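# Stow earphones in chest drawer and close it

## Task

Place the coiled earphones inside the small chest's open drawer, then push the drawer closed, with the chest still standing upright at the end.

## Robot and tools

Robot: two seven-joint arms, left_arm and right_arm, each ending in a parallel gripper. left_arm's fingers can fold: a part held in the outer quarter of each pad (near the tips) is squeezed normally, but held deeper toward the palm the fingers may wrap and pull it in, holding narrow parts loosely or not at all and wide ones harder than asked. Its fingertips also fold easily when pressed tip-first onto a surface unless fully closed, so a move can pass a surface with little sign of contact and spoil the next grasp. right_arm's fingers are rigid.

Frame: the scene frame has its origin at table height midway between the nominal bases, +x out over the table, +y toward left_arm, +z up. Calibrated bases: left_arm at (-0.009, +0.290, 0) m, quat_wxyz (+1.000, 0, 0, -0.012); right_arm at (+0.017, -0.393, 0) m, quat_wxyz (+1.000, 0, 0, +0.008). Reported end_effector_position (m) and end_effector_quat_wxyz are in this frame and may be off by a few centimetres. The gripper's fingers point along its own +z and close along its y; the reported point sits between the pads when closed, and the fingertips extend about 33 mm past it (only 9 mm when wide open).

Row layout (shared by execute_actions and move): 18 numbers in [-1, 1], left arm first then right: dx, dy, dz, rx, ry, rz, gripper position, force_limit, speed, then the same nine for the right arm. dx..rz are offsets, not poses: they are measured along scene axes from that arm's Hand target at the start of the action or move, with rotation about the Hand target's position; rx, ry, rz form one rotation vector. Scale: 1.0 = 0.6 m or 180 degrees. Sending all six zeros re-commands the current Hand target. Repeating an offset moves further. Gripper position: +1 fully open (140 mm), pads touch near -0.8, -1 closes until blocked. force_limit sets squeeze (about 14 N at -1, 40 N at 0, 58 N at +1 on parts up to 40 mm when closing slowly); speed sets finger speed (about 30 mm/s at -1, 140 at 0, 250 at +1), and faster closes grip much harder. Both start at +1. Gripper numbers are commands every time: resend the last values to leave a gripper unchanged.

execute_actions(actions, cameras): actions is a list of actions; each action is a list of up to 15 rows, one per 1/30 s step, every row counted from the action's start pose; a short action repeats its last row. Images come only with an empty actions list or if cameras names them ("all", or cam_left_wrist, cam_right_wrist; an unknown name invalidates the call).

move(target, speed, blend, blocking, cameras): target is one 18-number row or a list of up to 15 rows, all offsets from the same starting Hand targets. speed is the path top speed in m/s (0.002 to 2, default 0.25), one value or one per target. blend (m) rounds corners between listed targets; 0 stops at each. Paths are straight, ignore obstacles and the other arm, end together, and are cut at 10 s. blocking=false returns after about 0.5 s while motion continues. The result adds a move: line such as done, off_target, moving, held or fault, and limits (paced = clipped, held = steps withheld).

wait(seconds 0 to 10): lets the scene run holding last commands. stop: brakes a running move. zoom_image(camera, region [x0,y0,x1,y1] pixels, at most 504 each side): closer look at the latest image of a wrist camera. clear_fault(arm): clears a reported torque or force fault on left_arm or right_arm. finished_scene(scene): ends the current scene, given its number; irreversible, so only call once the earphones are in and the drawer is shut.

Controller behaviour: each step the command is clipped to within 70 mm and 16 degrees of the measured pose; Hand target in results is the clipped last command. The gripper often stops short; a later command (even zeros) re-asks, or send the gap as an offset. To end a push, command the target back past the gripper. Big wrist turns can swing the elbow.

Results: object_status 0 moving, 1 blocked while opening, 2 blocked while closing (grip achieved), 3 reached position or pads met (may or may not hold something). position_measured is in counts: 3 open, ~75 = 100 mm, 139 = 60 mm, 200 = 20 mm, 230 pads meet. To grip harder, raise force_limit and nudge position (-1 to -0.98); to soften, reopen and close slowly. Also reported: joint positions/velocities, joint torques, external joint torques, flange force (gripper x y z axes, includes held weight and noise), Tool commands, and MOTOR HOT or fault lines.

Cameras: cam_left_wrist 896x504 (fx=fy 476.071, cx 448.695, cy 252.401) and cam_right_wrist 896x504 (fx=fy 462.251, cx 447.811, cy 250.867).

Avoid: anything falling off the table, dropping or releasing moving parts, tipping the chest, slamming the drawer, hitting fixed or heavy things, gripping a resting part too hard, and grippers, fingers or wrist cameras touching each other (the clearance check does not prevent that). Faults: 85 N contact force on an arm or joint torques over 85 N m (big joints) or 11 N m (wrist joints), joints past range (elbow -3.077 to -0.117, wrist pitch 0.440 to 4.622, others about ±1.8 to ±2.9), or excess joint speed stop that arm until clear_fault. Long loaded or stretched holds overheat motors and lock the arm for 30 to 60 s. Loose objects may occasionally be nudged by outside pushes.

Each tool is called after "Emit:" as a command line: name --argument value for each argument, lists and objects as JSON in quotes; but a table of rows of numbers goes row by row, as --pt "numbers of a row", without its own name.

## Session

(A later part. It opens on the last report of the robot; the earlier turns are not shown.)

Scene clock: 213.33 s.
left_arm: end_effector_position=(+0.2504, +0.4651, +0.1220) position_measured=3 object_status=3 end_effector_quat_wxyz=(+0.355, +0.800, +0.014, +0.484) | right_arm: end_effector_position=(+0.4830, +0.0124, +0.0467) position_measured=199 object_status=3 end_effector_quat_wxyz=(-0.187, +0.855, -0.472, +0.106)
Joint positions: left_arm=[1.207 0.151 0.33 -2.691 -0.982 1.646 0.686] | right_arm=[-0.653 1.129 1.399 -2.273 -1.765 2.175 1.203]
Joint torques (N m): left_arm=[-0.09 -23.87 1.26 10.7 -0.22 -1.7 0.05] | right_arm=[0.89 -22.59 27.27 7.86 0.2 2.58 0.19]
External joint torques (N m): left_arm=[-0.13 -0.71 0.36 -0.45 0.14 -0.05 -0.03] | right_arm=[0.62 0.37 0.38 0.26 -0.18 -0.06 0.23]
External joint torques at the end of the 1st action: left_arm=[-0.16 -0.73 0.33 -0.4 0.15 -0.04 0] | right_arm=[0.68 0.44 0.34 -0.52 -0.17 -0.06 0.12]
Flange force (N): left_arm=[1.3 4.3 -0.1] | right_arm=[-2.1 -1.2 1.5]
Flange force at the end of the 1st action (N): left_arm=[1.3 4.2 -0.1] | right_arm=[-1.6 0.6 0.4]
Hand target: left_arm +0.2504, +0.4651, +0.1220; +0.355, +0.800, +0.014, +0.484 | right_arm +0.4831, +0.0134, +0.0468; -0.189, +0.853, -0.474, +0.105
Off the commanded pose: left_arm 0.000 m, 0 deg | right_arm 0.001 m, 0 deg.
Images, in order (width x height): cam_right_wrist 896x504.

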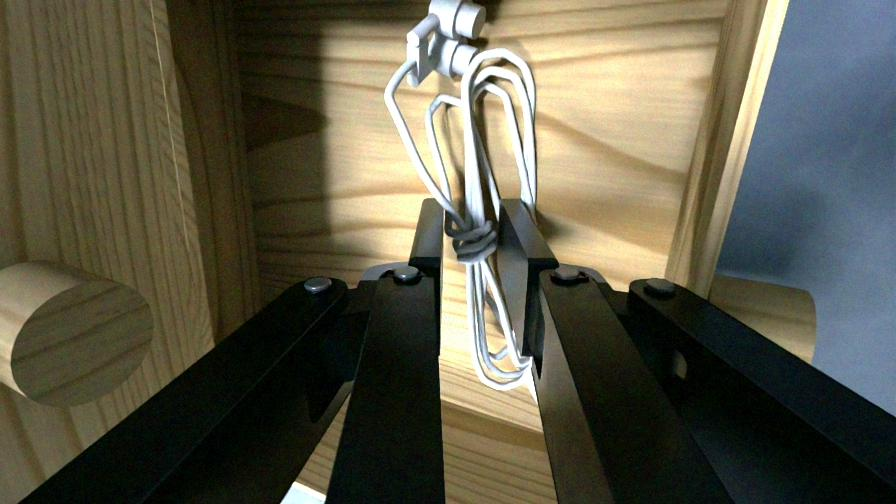

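Emit:
move --pt "0 0 0 0 0 0 1 1 1 0 0 0.05 0 0 0 -0.55 -0.3 -1" --pt "0 0 0 0 0 0 1 1 1 -0.014 -0.009 0.16 0 0 0 -0.55 -0.3 -1" --speed '[0.06,0.12]' --blend '[0.015,0]' --cameras '["all"]'

Scene clock: 226.87 s.
left_arm: end_effector_position=(+0.2504, +0.4651, +0.1220) position_measured=3 object_status=3 end_effector_quat_wxyz=(+0.355, +0.800, +0.014, +0.484) | right_arm: end_effector_position=(+0.4755, +0.0091, +0.1431) position_measured=199 object_status=3 end_effector_quat_wxyz=(-0.192, +0.851, -0.477, +0.105)
Joint positions: left_arm=[1.207 0.151 0.33 -2.691 -0.982 1.646 0.686] | right_arm=[-0.77 1.061 1.634 -2.306 -1.552 2.093 1.119]
Joint velocities: left_arm=[within noise] | right_arm=[-0.001 0 -0.001 0 0.001 -0.001 -0.005]
Joint torques (N m): left_arm=[-0.07 -23.87 1.21 10.76 -0.22 -1.69 0.05] | right_arm=[-0.19 -19.28 27.1 10.79 0.58 2.47 -0.24]
External joint torques (N m): left_arm=[-0.08 -0.75 0.34 -0.36 0.14 -0.02 -0.03] | right_arm=[-0.23 -0.73 1.27 -0.59 0.28 -0.26 -0.19]
Flange force (N): left_arm=[1.3 4.2 -0.2] | right_arm=[1.2 2.1 -5.8]
Hand target: left_arm +0.2504, +0.4651, +0.1220; +0.355, +0.800, +0.014, +0.484 | right_arm +0.4747, +0.0080, +0.1428; -0.189, +0.853, -0.474, +0.105
Off the commanded pose: left_arm 0.000 m, 0 deg | right_arm 0.001 m, 0 deg.
move: done

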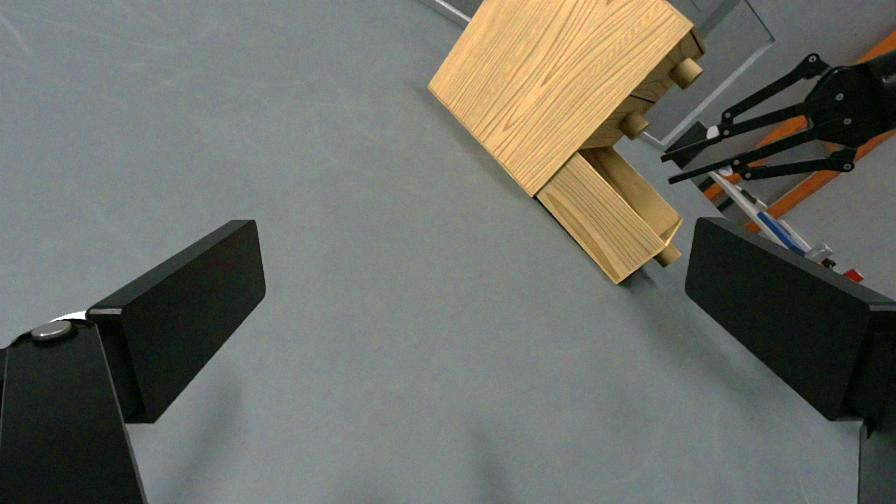

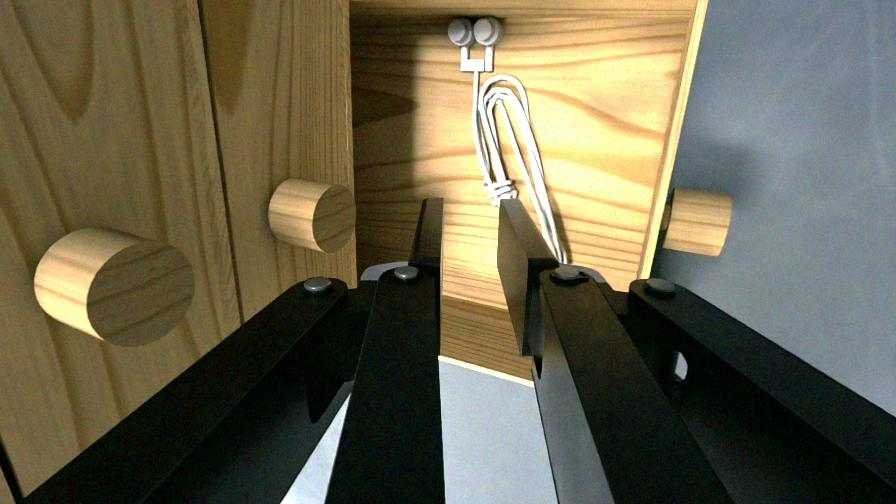

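Emit:
move --pt "0 0 0 0 0 0 1 1 1 -0.2087 -0.1212 0.03 0.0442 -0.0708 0 -0.55 -0.3 -1" --pt "0 0 0 0 0 0 1 1 1 -0.2087 -0.1212 0.03 0.0442 -0.0708 0 -1 -1 0" --speed 0.2 --cameras '["all"]'

Scene clock: 238.73 s.
left_arm: end_effector_position=(+0.2504, +0.4651, +0.1220) position_measured=3 object_status=3 end_effector_quat_wxyz=(+0.355, +0.800, +0.014, +0.484) | right_arm: end_effector_position=(+0.3488, -0.0644, +0.1603) position_measured=233 object_status=3 end_effector_quat_wxyz=(-0.298, +0.823, -0.455, +0.165)
Joint positions: left_arm=[1.207 0.151 0.33 -2.691 -0.982 1.646 0.686] | right_arm=[-1.266 1.153 1.933 -2.917 -1.863 2.116 1.433]
Joint torques (N m): left_arm=[-0.11 -23.83 1.21 10.67 -0.21 -1.7 0.1] | right_arm=[-0.15 -8.44 17.42 11.03 -0.2 2.03 0.19]
External joint torques (N m): left_arm=[-0.09 -0.67 0.37 -0.49 0.16 -0.04 0.02] | right_arm=[-0.21 -0.1 1.23 -0.79 -0.18 -0.08 0.26]
Flange force (N): left_arm=[1.0 4.3 -0.1] | right_arm=[0.0 2.1 -5.7]
Hand target: left_arm +0.2504, +0.4651, +0.1220; +0.355, +0.800, +0.014, +0.484 | right_arm +0.3495, -0.0647, +0.1608; -0.299, +0.821, -0.456, +0.166
Off the commanded pose: left_arm 0.000 m, 0 deg | right_arm 0.001 m, 0 deg.
move: done

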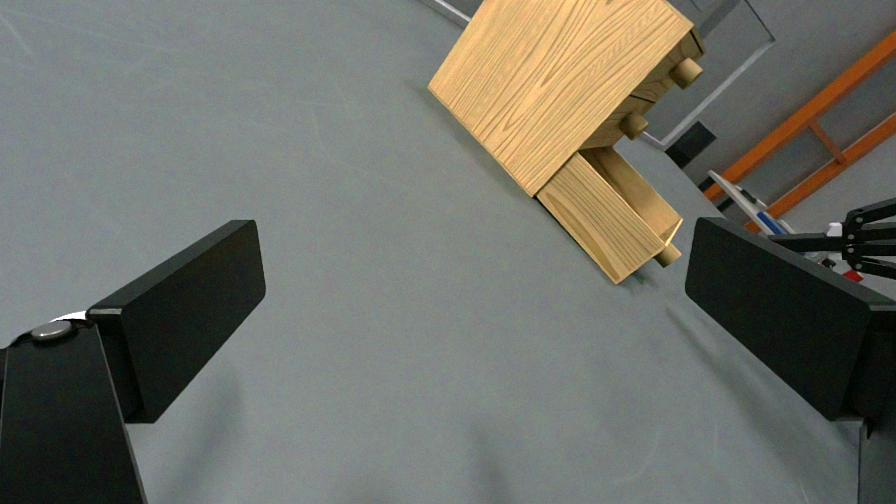

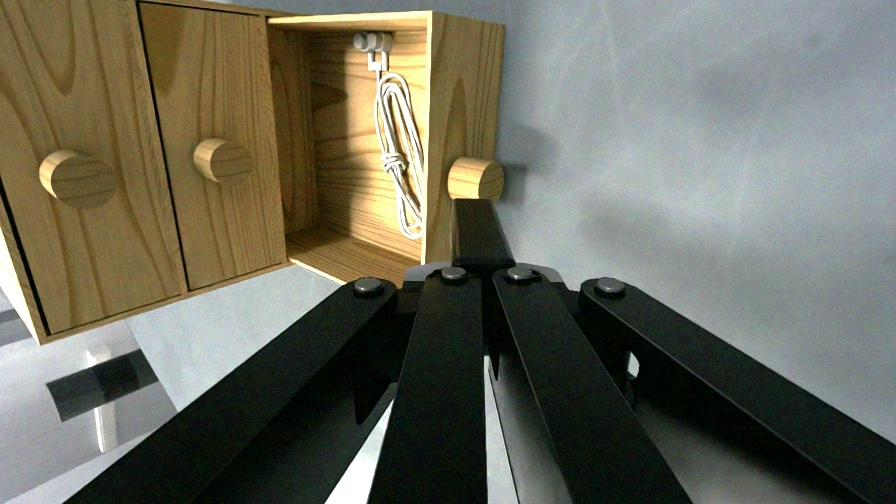

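Emit:
move --target '[0,0,0,0,0,0,1,1,1,0.014,0.009,-0.168,0,0,0,-1,-1,0]' --speed 0.12 --cameras '["all"]'

Scene clock: 250.23 s.
left_arm: end_effector_position=(+0.2504, +0.4651, +0.1220) position_measured=3 object_status=3 end_effector_quat_wxyz=(+0.355, +0.800, +0.014, +0.484) | right_arm: end_effector_position=(+0.3492, -0.0644, +0.1597) position_measured=233 object_status=3 end_effector_quat_wxyz=(-0.298, +0.823, -0.454, +0.166)
Joint positions: left_arm=[1.207 0.151 0.33 -2.691 -0.982 1.646 0.686] | right_arm=[-1.265 1.151 1.93 -2.917 -1.867 2.116 1.435]
Joint torques (N m): left_arm=[-0.09 -23.8 1.18 10.7 -0.22 -1.7 0.08] | right_arm=[-0.06 -8.09 17.5 11.47 0.01 2.04 -0.12]
External joint torques (N m): left_arm=[-0.17 -0.71 0.24 -0.41 0.14 -0.05 0] | right_arm=[-0.09 0.29 1.3 -0.36 0.03 -0.06 -0.06]
Flange force (N): left_arm=[1.3 4.0 0.1] | right_arm=[0.5 0.1 -6.9]
Hand target: left_arm +0.2504, +0.4651, +0.1220; +0.355, +0.800, +0.014, +0.484 | right_arm +0.3491, -0.0645, +0.1600; -0.298, +0.823, -0.455, +0.165 (not the last commanded pose)
Off the commanded pose: left_arm 0.000 m, 0 deg | right_arm 0.100 m, 0 deg.
move: held (right_arm; a check stopped the path); limits=held
pose unreachable (right arm): on one or more control steps of this call, first in action 0 (counted from 0), this arm could not follow its commanded pose, so it was not sent that pose on those steps. It may still have moved: this result reports where it is.
cause: moving toward the commanded pose would bring two parts of the arm too close to each other (joints 3 (upper arm roll) to 5 (forearm roll) lie between them).

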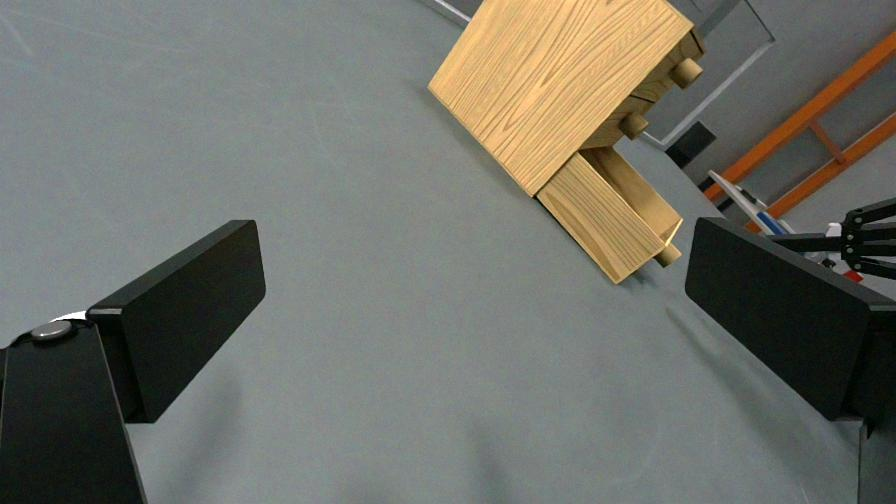

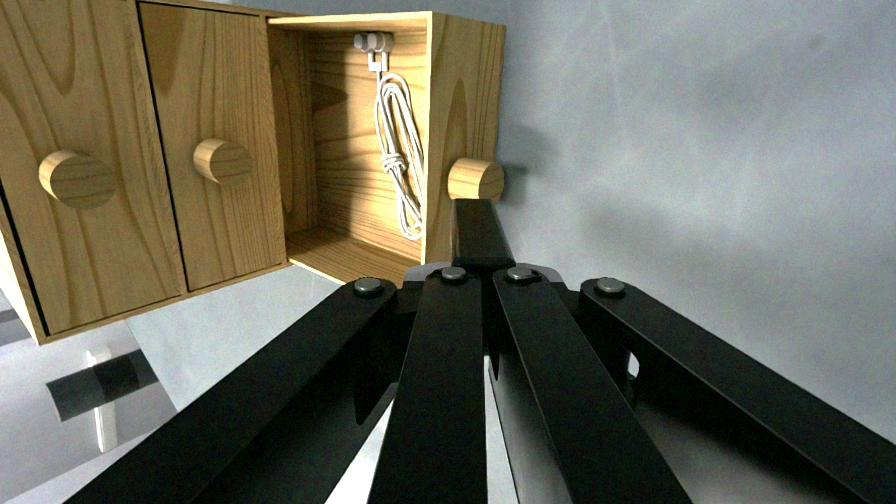

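Emit:
move --target '[0,0,0,0,0,0,1,1,1,0.0065,0.0275,0,-0.1376,-0.02,-0.0468,-1,-1,0]' --speed 0.25 --cameras '["cam_right_wrist"]'

Scene clock: 271.07 s.
left_arm: end_effector_position=(+0.2504, +0.4651, +0.1220) position_measured=3 object_status=3 end_effector_quat_wxyz=(+0.355, +0.800, +0.014, +0.484) | right_arm: end_effector_position=(+0.3529, -0.0465, +0.1604) position_measured=233 object_status=3 end_effector_quat_wxyz=(-0.119, +0.827, -0.457, +0.305)
Joint positions: left_arm=[1.207 0.151 0.33 -2.691 -0.982 1.646 0.686] | right_arm=[-0.774 0.677 1.945 -2.583 -1.418 1.834 1.473]
Joint velocities: left_arm=[within noise] | right_arm=[0 -0.001 0 0 0.002 -0.003 0]
Joint torques (N m): left_arm=[-0.09 -23.84 1.22 10.7 -0.2 -1.7 0.08] | right_arm=[0.92 -5.27 14.87 17.52 -0.16 0.81 -0.18]
External joint torques (N m): left_arm=[-0.1 -0.65 0.35 -0.47 0.17 -0.04 0] | right_arm=[0.97 -0.8 0.09 -0.02 0.25 -0.2 -0.14]
Flange force (N): left_arm=[1.0 4.2 -0.1] | right_arm=[-5.7 -1.9 0.2]
Hand target: left_arm +0.2504, +0.4651, +0.1220; +0.355, +0.800, +0.014, +0.484 | right_arm +0.3530, -0.0480, +0.1600; -0.116, +0.827, -0.458, +0.306
Off the commanded pose: left_arm 0.000 m, 0 deg | right_arm 0.001 m, 0 deg.
move: done
Images, in order (width x height): cam_right_wrist 896x504.

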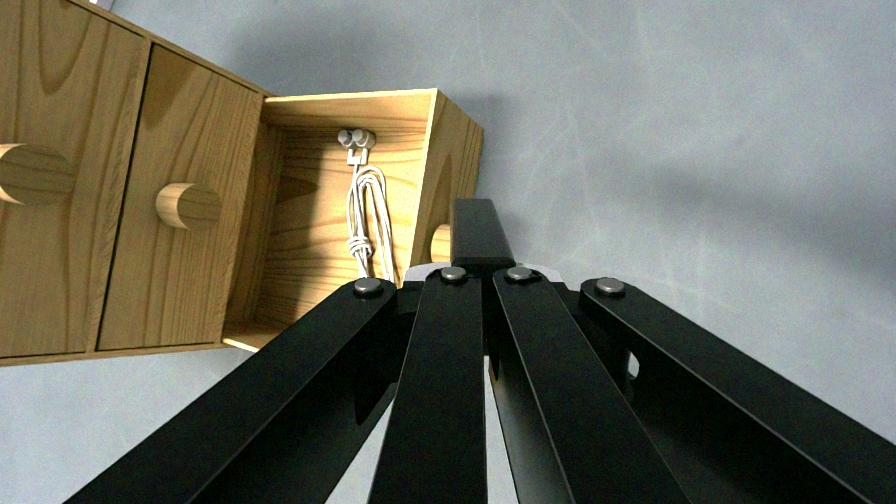

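Emit:
move --target '[0,0,0,0,0,0,1,1,1,0,0,-0.12,0,0,0,-1,-1,0]' --speed 0.12 --cameras '["all"]'

Scene clock: 275.87 s.
left_arm: end_effector_position=(+0.2504, +0.4651, +0.1220) position_measured=3 object_status=3 end_effector_quat_wxyz=(+0.355, +0.800, +0.014, +0.484) | right_arm: end_effector_position=(+0.3524, -0.0496, +0.0876) position_measured=233 object_status=3 end_effector_quat_wxyz=(-0.113, +0.828, -0.456, +0.306)
Joint positions: left_arm=[1.207 0.151 0.33 -2.691 -0.982 1.646 0.686] | right_arm=[-0.57 0.597 1.656 -2.595 -1.536 1.949 1.607]
Joint velocities: left_arm=[within noise] | right_arm=[-0.001 0 0 0 0 0 0.005]
Joint torques (N m): left_arm=[-0.1 -23.87 1.23 10.7 -0.2 -1.7 0.06] | right_arm=[0.93 -8.66 13.92 15.28 -0.44 0.93 0.22]
External joint torques (N m): left_arm=[-0.14 -0.74 0.32 -0.4 0.16 -0.05 -0.02] | right_arm=[0.9 -0.11 -0.09 0.18 -0.24 0.1 0.25]
Flange force (N): left_arm=[1.3 4.3 -0.1] | right_arm=[-6.4 -0.7 3.6]
Hand target: left_arm +0.2504, +0.4651, +0.1220; +0.355, +0.800, +0.014, +0.484 | right_arm +0.3530, -0.0480, +0.0880; -0.116, +0.827, -0.458, +0.306
Off the commanded pose: left_arm 0.000 m, 0 deg | right_arm 0.002 m, 0 deg.
move: done

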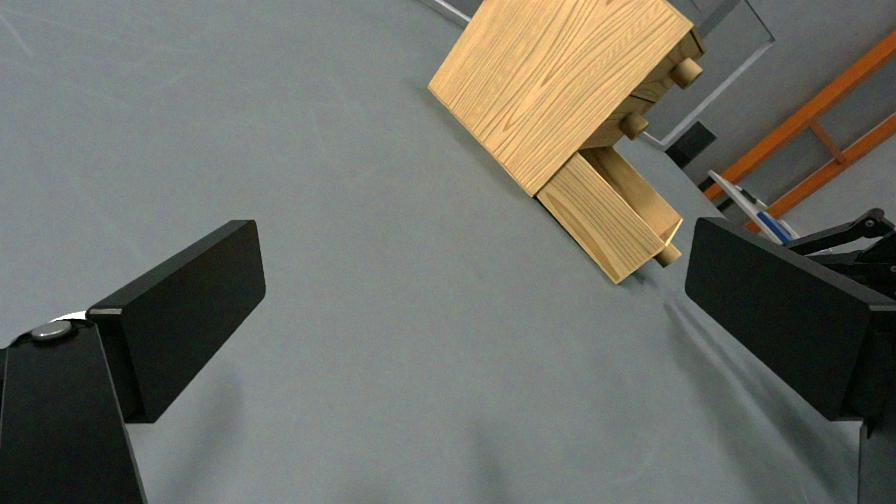

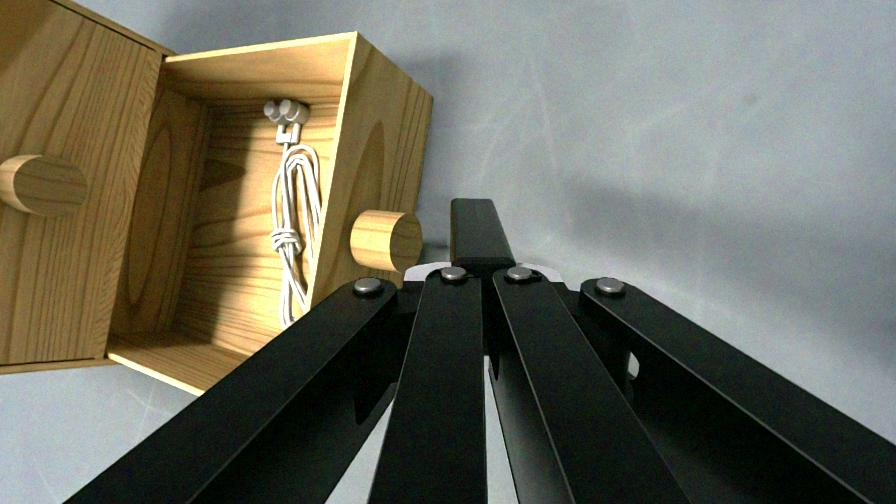

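Emit:
move --pt "0 0 0 0 0 0 1 1 1 0 0 -0.06 0 0 0 -1 -1 0" --pt "0 0 0 0 0 0 1 1 1 0.0213 0.0133 -0.06 0 0 0 -1 -1 0" --pt "0 0 0 0 0 0 1 1 1 0.0567 0.0353 -0.06 0 0 0 -1 -1 0" --pt "0 0 0 0 0 0 1 1 1 0.17 0.106 -0.06 0 0 0 -1 -1 0" --speed '[0.1,0.08,0.04,0.07]' --blend '[0.006,0.006,0.006,0]' --cameras '["all"]'

Scene clock: 291.70 s.
left_arm: end_effector_position=(+0.2504, +0.4651, +0.1220) position_measured=3 object_status=3 end_effector_quat_wxyz=(+0.355, +0.800, +0.014, +0.484) | right_arm: end_effector_position=(+0.4541, +0.0145, +0.0513) position_measured=233 object_status=3 end_effector_quat_wxyz=(-0.116, +0.825, -0.462, +0.305)
Joint positions: left_arm=[1.207 0.151 0.33 -2.691 -0.982 1.646 0.686] | right_arm=[-0.2 0.731 1.216 -2.255 -1.673 1.974 1.521]
Joint velocities: left_arm=[within noise] | right_arm=[0 -0.002 0 0.001 0 0 -0.006]
Joint torques (N m): left_arm=[-0.08 -23.84 1.19 10.71 -0.22 -1.71 0.06] | right_arm=[1 -24.47 18.74 14.76 -0.37 1.03 -0.37]
External joint torques (N m): left_arm=[-0.07 -0.77 0.33 -0.39 0.14 -0.05 -0.02] | right_arm=[1.08 -0.21 0.22 0.68 -0.15 0.08 -0.34]
Flange force (N): left_arm=[1.4 4.4 -0.2] | right_arm=[-4.0 -2.9 1.3]
Hand target: left_arm +0.2504, +0.4651, +0.1220; +0.355, +0.800, +0.014, +0.484 | right_arm +0.4550, +0.0156, +0.0520; -0.116, +0.827, -0.458, +0.306
Off the commanded pose: left_arm 0.000 m, 0 deg | right_arm 0.002 m, 1 deg.
move: done

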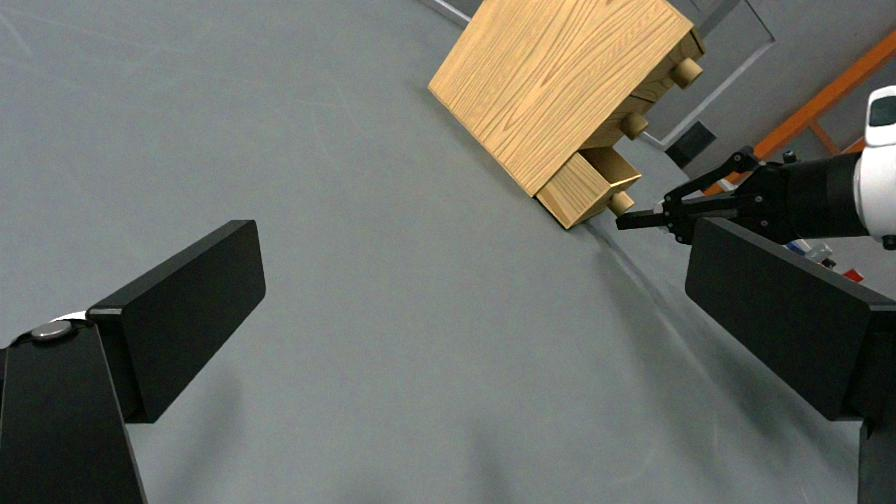

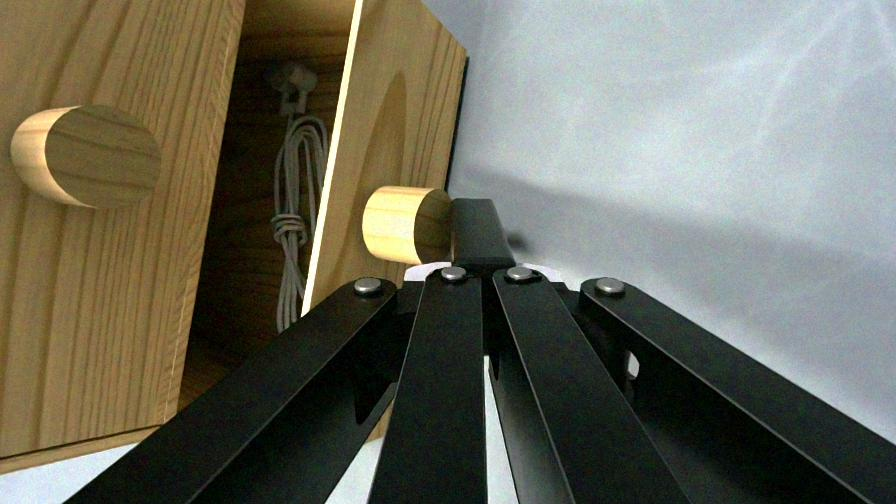

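Emit:
move --pt "0 0 0 0 0 0 1 1 1 0.0496 0.0309 0 0 0 0 -1 -1 0" --pt "0 0 0 0 0 0 1 1 1 0.0666 0.0415 0 0 0 0 -1 -1 0" --speed '[0.06,0.03]' --blend '[0.005,0]' --cameras '["all"]'

Scene clock: 300.07 s.
left_arm: end_effector_position=(+0.2504, +0.4651, +0.1220) position_measured=3 object_status=3 end_effector_quat_wxyz=(+0.355, +0.800, +0.014, +0.484) | right_arm: end_effector_position=(+0.4942, +0.0391, +0.0515) position_measured=233 object_status=3 end_effector_quat_wxyz=(-0.116, +0.825, -0.462, +0.305)
Joint positions: left_arm=[1.207 0.151 0.33 -2.691 -0.982 1.646 0.686] | right_arm=[-0.121 0.792 1.142 -2.111 -1.681 1.974 1.444]
Joint velocities: left_arm=[within noise] | right_arm=[0 0.001 0 0.001 0.002 0 -0.007]
Joint torques (N m): left_arm=[-0.11 -23.83 1.27 10.66 -0.22 -1.7 0.09] | right_arm=[1.02 -29.08 20.23 15.07 -0.39 1.13 -0.3]
External joint torques (N m): left_arm=[-0.13 -0.79 0.38 -0.41 0.13 -0.04 0.01] | right_arm=[0.85 -0.1 0.07 0.76 -0.14 0.04 -0.27]
Flange force (N): left_arm=[1.4 4.4 -0.1] | right_arm=[-3.5 -3.2 1.6]
Hand target: left_arm +0.2504, +0.4651, +0.1220; +0.355, +0.800, +0.014, +0.484 | right_arm +0.4950, +0.0405, +0.0520; -0.116, +0.827, -0.458, +0.306
Off the commanded pose: left_arm 0.000 m, 0 deg | right_arm 0.002 m, 1 deg.
move: done

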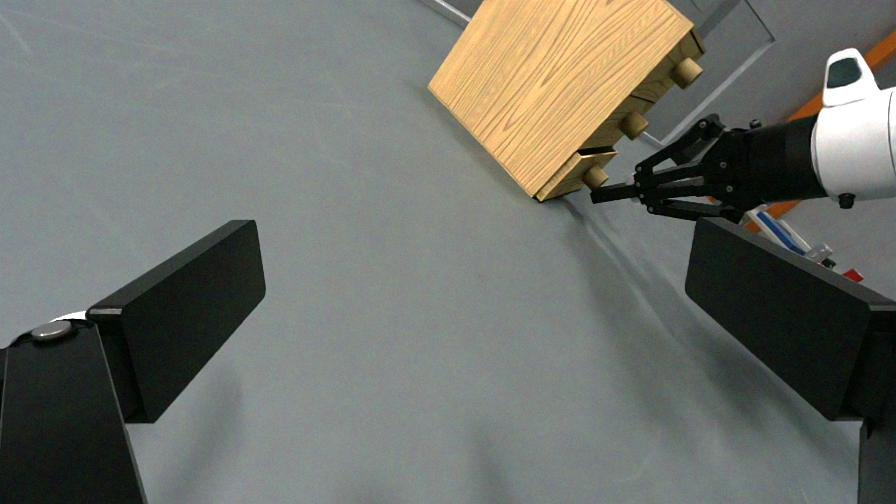

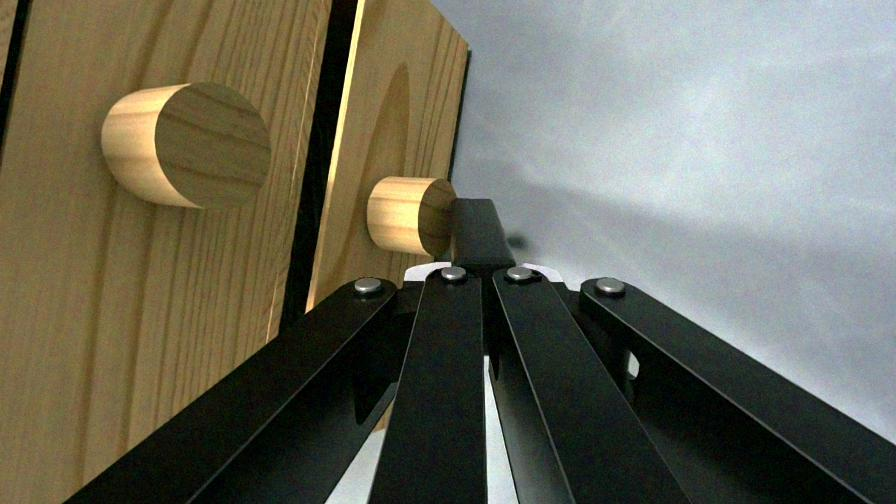

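Emit:
move --target '[0,0,0,0,0,0,1,1,1,0.0156,0.0097,0,0,0,0,-1,-1,0]' --speed 0.03 --cameras '["all"]'

Scene clock: 306.50 s.
left_arm: end_effector_position=(+0.2504, +0.4651, +0.1220) position_measured=3 object_status=3 end_effector_quat_wxyz=(+0.355, +0.800, +0.014, +0.484) | right_arm: end_effector_position=(+0.5036, +0.0446, +0.0515) position_measured=233 object_status=3 end_effector_quat_wxyz=(-0.115, +0.824, -0.462, +0.305)
Joint positions: left_arm=[1.207 0.151 0.33 -2.691 -0.982 1.646 0.686] | right_arm=[-0.102 0.806 1.126 -2.075 -1.682 1.974 1.425]
Joint velocities: left_arm=[within noise] | right_arm=[0.001 0 0.001 -0.001 0.001 0 -0.006]
Joint torques (N m): left_arm=[-0.11 -23.82 1.24 10.71 -0.21 -1.72 0.09] | right_arm=[1 -30.02 20.69 15.26 -0.55 1.18 -0.3]
External joint torques (N m): left_arm=[-0.11 -0.63 0.38 -0.41 0.15 -0.05 0] | right_arm=[0.98 0.08 0.33 0.81 -0.29 0.09 -0.27]
Flange force (N): left_arm=[1.0 3.9 -0.2] | right_arm=[-3.9 -3.5 1.8]
Hand target: left_arm +0.2504, +0.4651, +0.1220; +0.355, +0.800, +0.014, +0.484 | right_arm +0.5043, +0.0464, +0.0520; -0.116, +0.827, -0.458, +0.306
Off the commanded pose: left_arm 0.000 m, 0 deg | right_arm 0.002 m, 1 deg.
move: done

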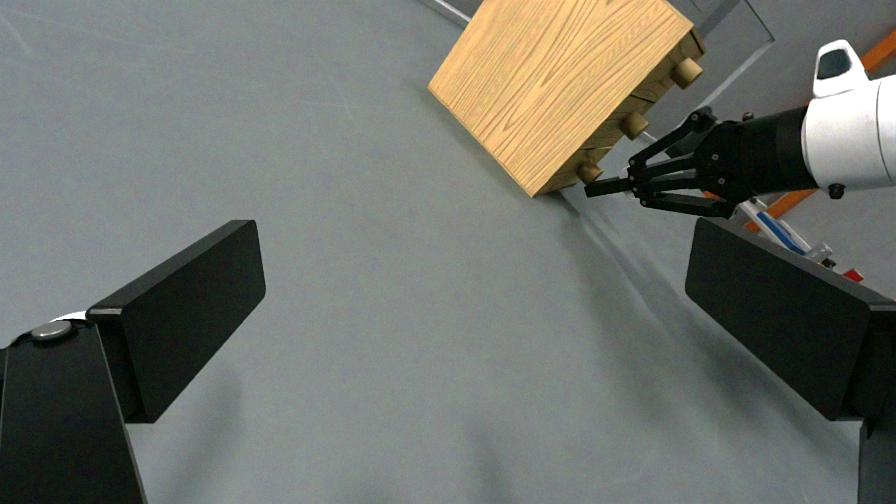

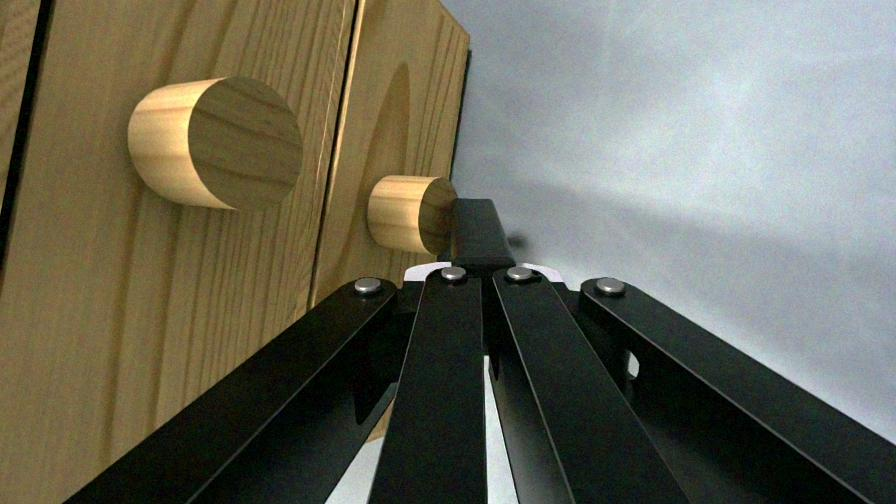

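Emit:
move --target '[0,0,0,0,0,0,1,1,1,0.0078,0.0049,0,0,0,0,-1,-1,0]' --speed 0.02 --cameras '["all"]'

Scene clock: 309.33 s.
left_arm: end_effector_position=(+0.2504, +0.4651, +0.1220) position_measured=3 object_status=3 end_effector_quat_wxyz=(+0.355, +0.800, +0.014, +0.484) | right_arm: end_effector_position=(+0.5062, +0.0471, +0.0505) position_measured=233 object_status=3 end_effector_quat_wxyz=(-0.114, +0.825, -0.461, +0.305)
Joint positions: left_arm=[1.207 0.151 0.33 -2.691 -0.982 1.646 0.686] | right_arm=[-0.093 0.814 1.119 -2.062 -1.682 1.973 1.416]
Joint velocities: left_arm=[within noise] | right_arm=[0.001 0 0 0.001 0 0.002 -0.005]
Joint torques (N m): left_arm=[-0.1 -23.91 1.21 10.72 -0.22 -1.7 0.09] | right_arm=[0.9 -30.26 20.56 17.72 -1.68 1.88 -0.4]
External joint torques (N m): left_arm=[-0.04 -0.76 0.4 -0.41 0.15 -0.04 0.01] | right_arm=[0.95 0.28 0.16 3.26 -1.42 0.79 -0.36]
Flange force (N): left_arm=[1.2 4.4 -0.3] | right_arm=[-8.0 -9.7 8.1]
Hand target: left_arm +0.2504, +0.4651, +0.1220; +0.355, +0.800, +0.014, +0.484 | right_arm +0.5090, +0.0493, +0.0520; -0.116, +0.827, -0.458, +0.306
Off the commanded pose: left_arm 0.000 m, 0 deg | right_arm 0.004 m, 0 deg.
move: off_target (right_arm)

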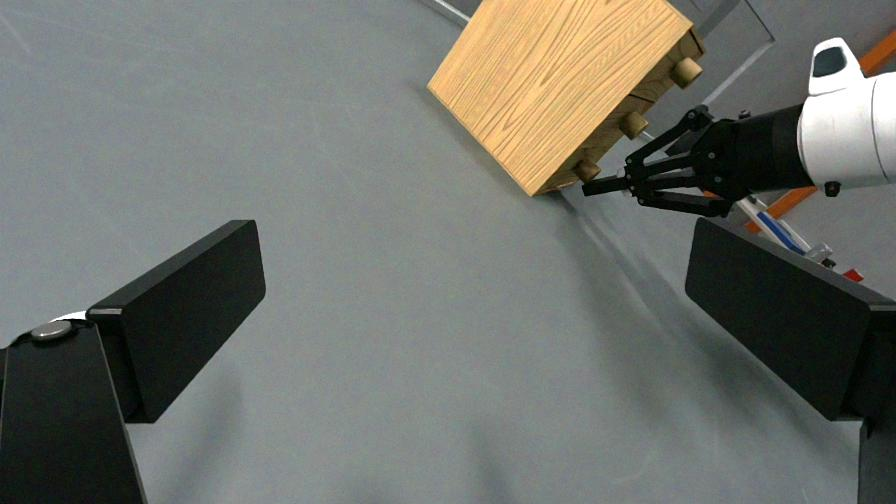

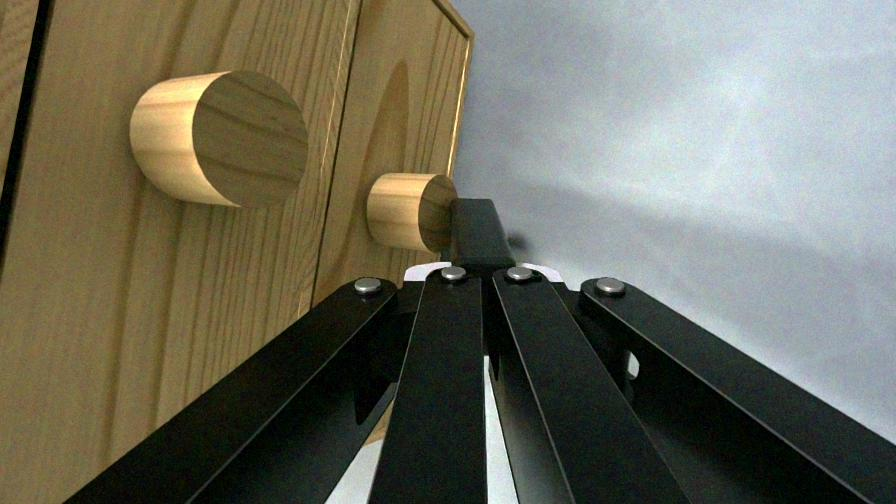

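Emit:
move --pt "0 0 0 0 0 0 1 1 1 -0.085 -0.053 0 0 0 0 -1 -1 0" --pt "0 0 0 0 0 0 1 1 1 -0.1417 -0.0883 0.13 0 0 0 -1 -1 0" --speed '[0.1,0.2]' --blend '[0.02,0]' --cameras '["all"]'

Scene clock: 314.70 s.
left_arm: end_effector_position=(+0.2504, +0.4651, +0.1220) position_measured=3 object_status=3 end_effector_quat_wxyz=(+0.355, +0.800, +0.014, +0.484) | right_arm: end_effector_position=(+0.4255, -0.0033, +0.1310) position_measured=233 object_status=3 end_effector_quat_wxyz=(-0.119, +0.824, -0.460, +0.307)
Joint positions: left_arm=[1.207 0.151 0.33 -2.691 -0.982 1.646 0.686] | right_arm=[-0.474 0.56 1.538 -2.37 -1.48 1.99 1.435]
Joint velocities: left_arm=[within noise] | right_arm=[0 -0.001 0 -0.001 0.001 0 -0.006]
Joint torques (N m): left_arm=[-0.08 -23.89 1.18 10.73 -0.22 -1.7 0.07] | right_arm=[-0.25 -12.03 15.87 16.73 0.04 1 -0.48]
External joint torques (N m): left_arm=[-0.06 -0.79 0.33 -0.39 0.15 -0.04 -0.01] | right_arm=[-0.3 0.68 0.73 -0.64 0.28 -0.06 -0.44]
Flange force (N): left_arm=[1.4 4.4 -0.2] | right_arm=[5.5 2.0 -4.4]
Hand target: left_arm +0.2504, +0.4651, +0.1220; +0.355, +0.800, +0.014, +0.484 | right_arm +0.4240, -0.0037, +0.1300; -0.116, +0.827, -0.458, +0.306
Off the commanded pose: left_arm 0.000 m, 0 deg | right_arm 0.002 m, 0 deg.
move: done

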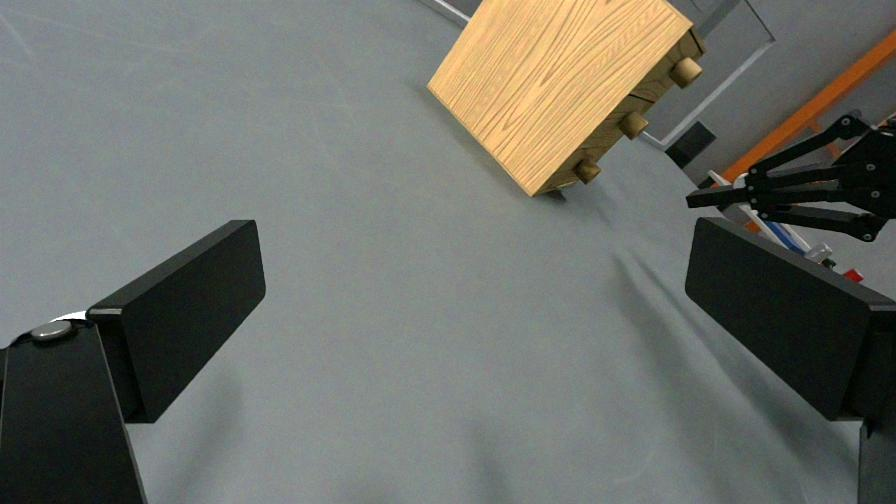

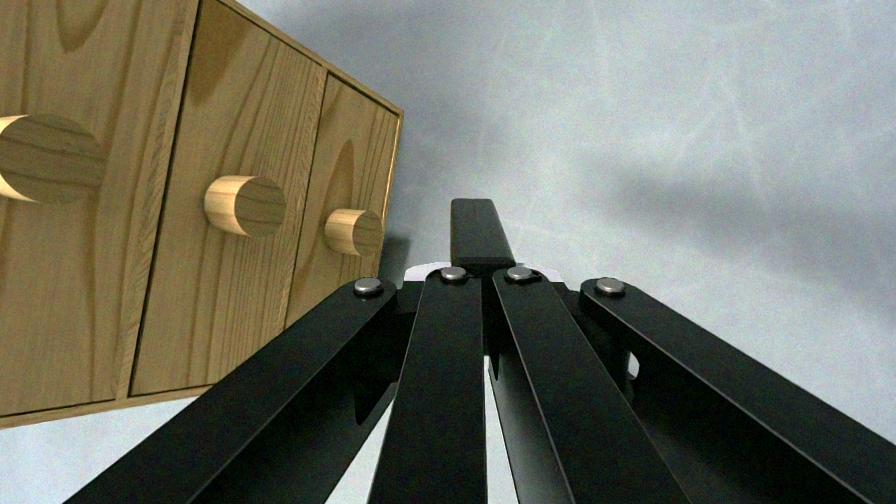

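Emit:
finished_scene --scene 2

The scene is finished: the task was done.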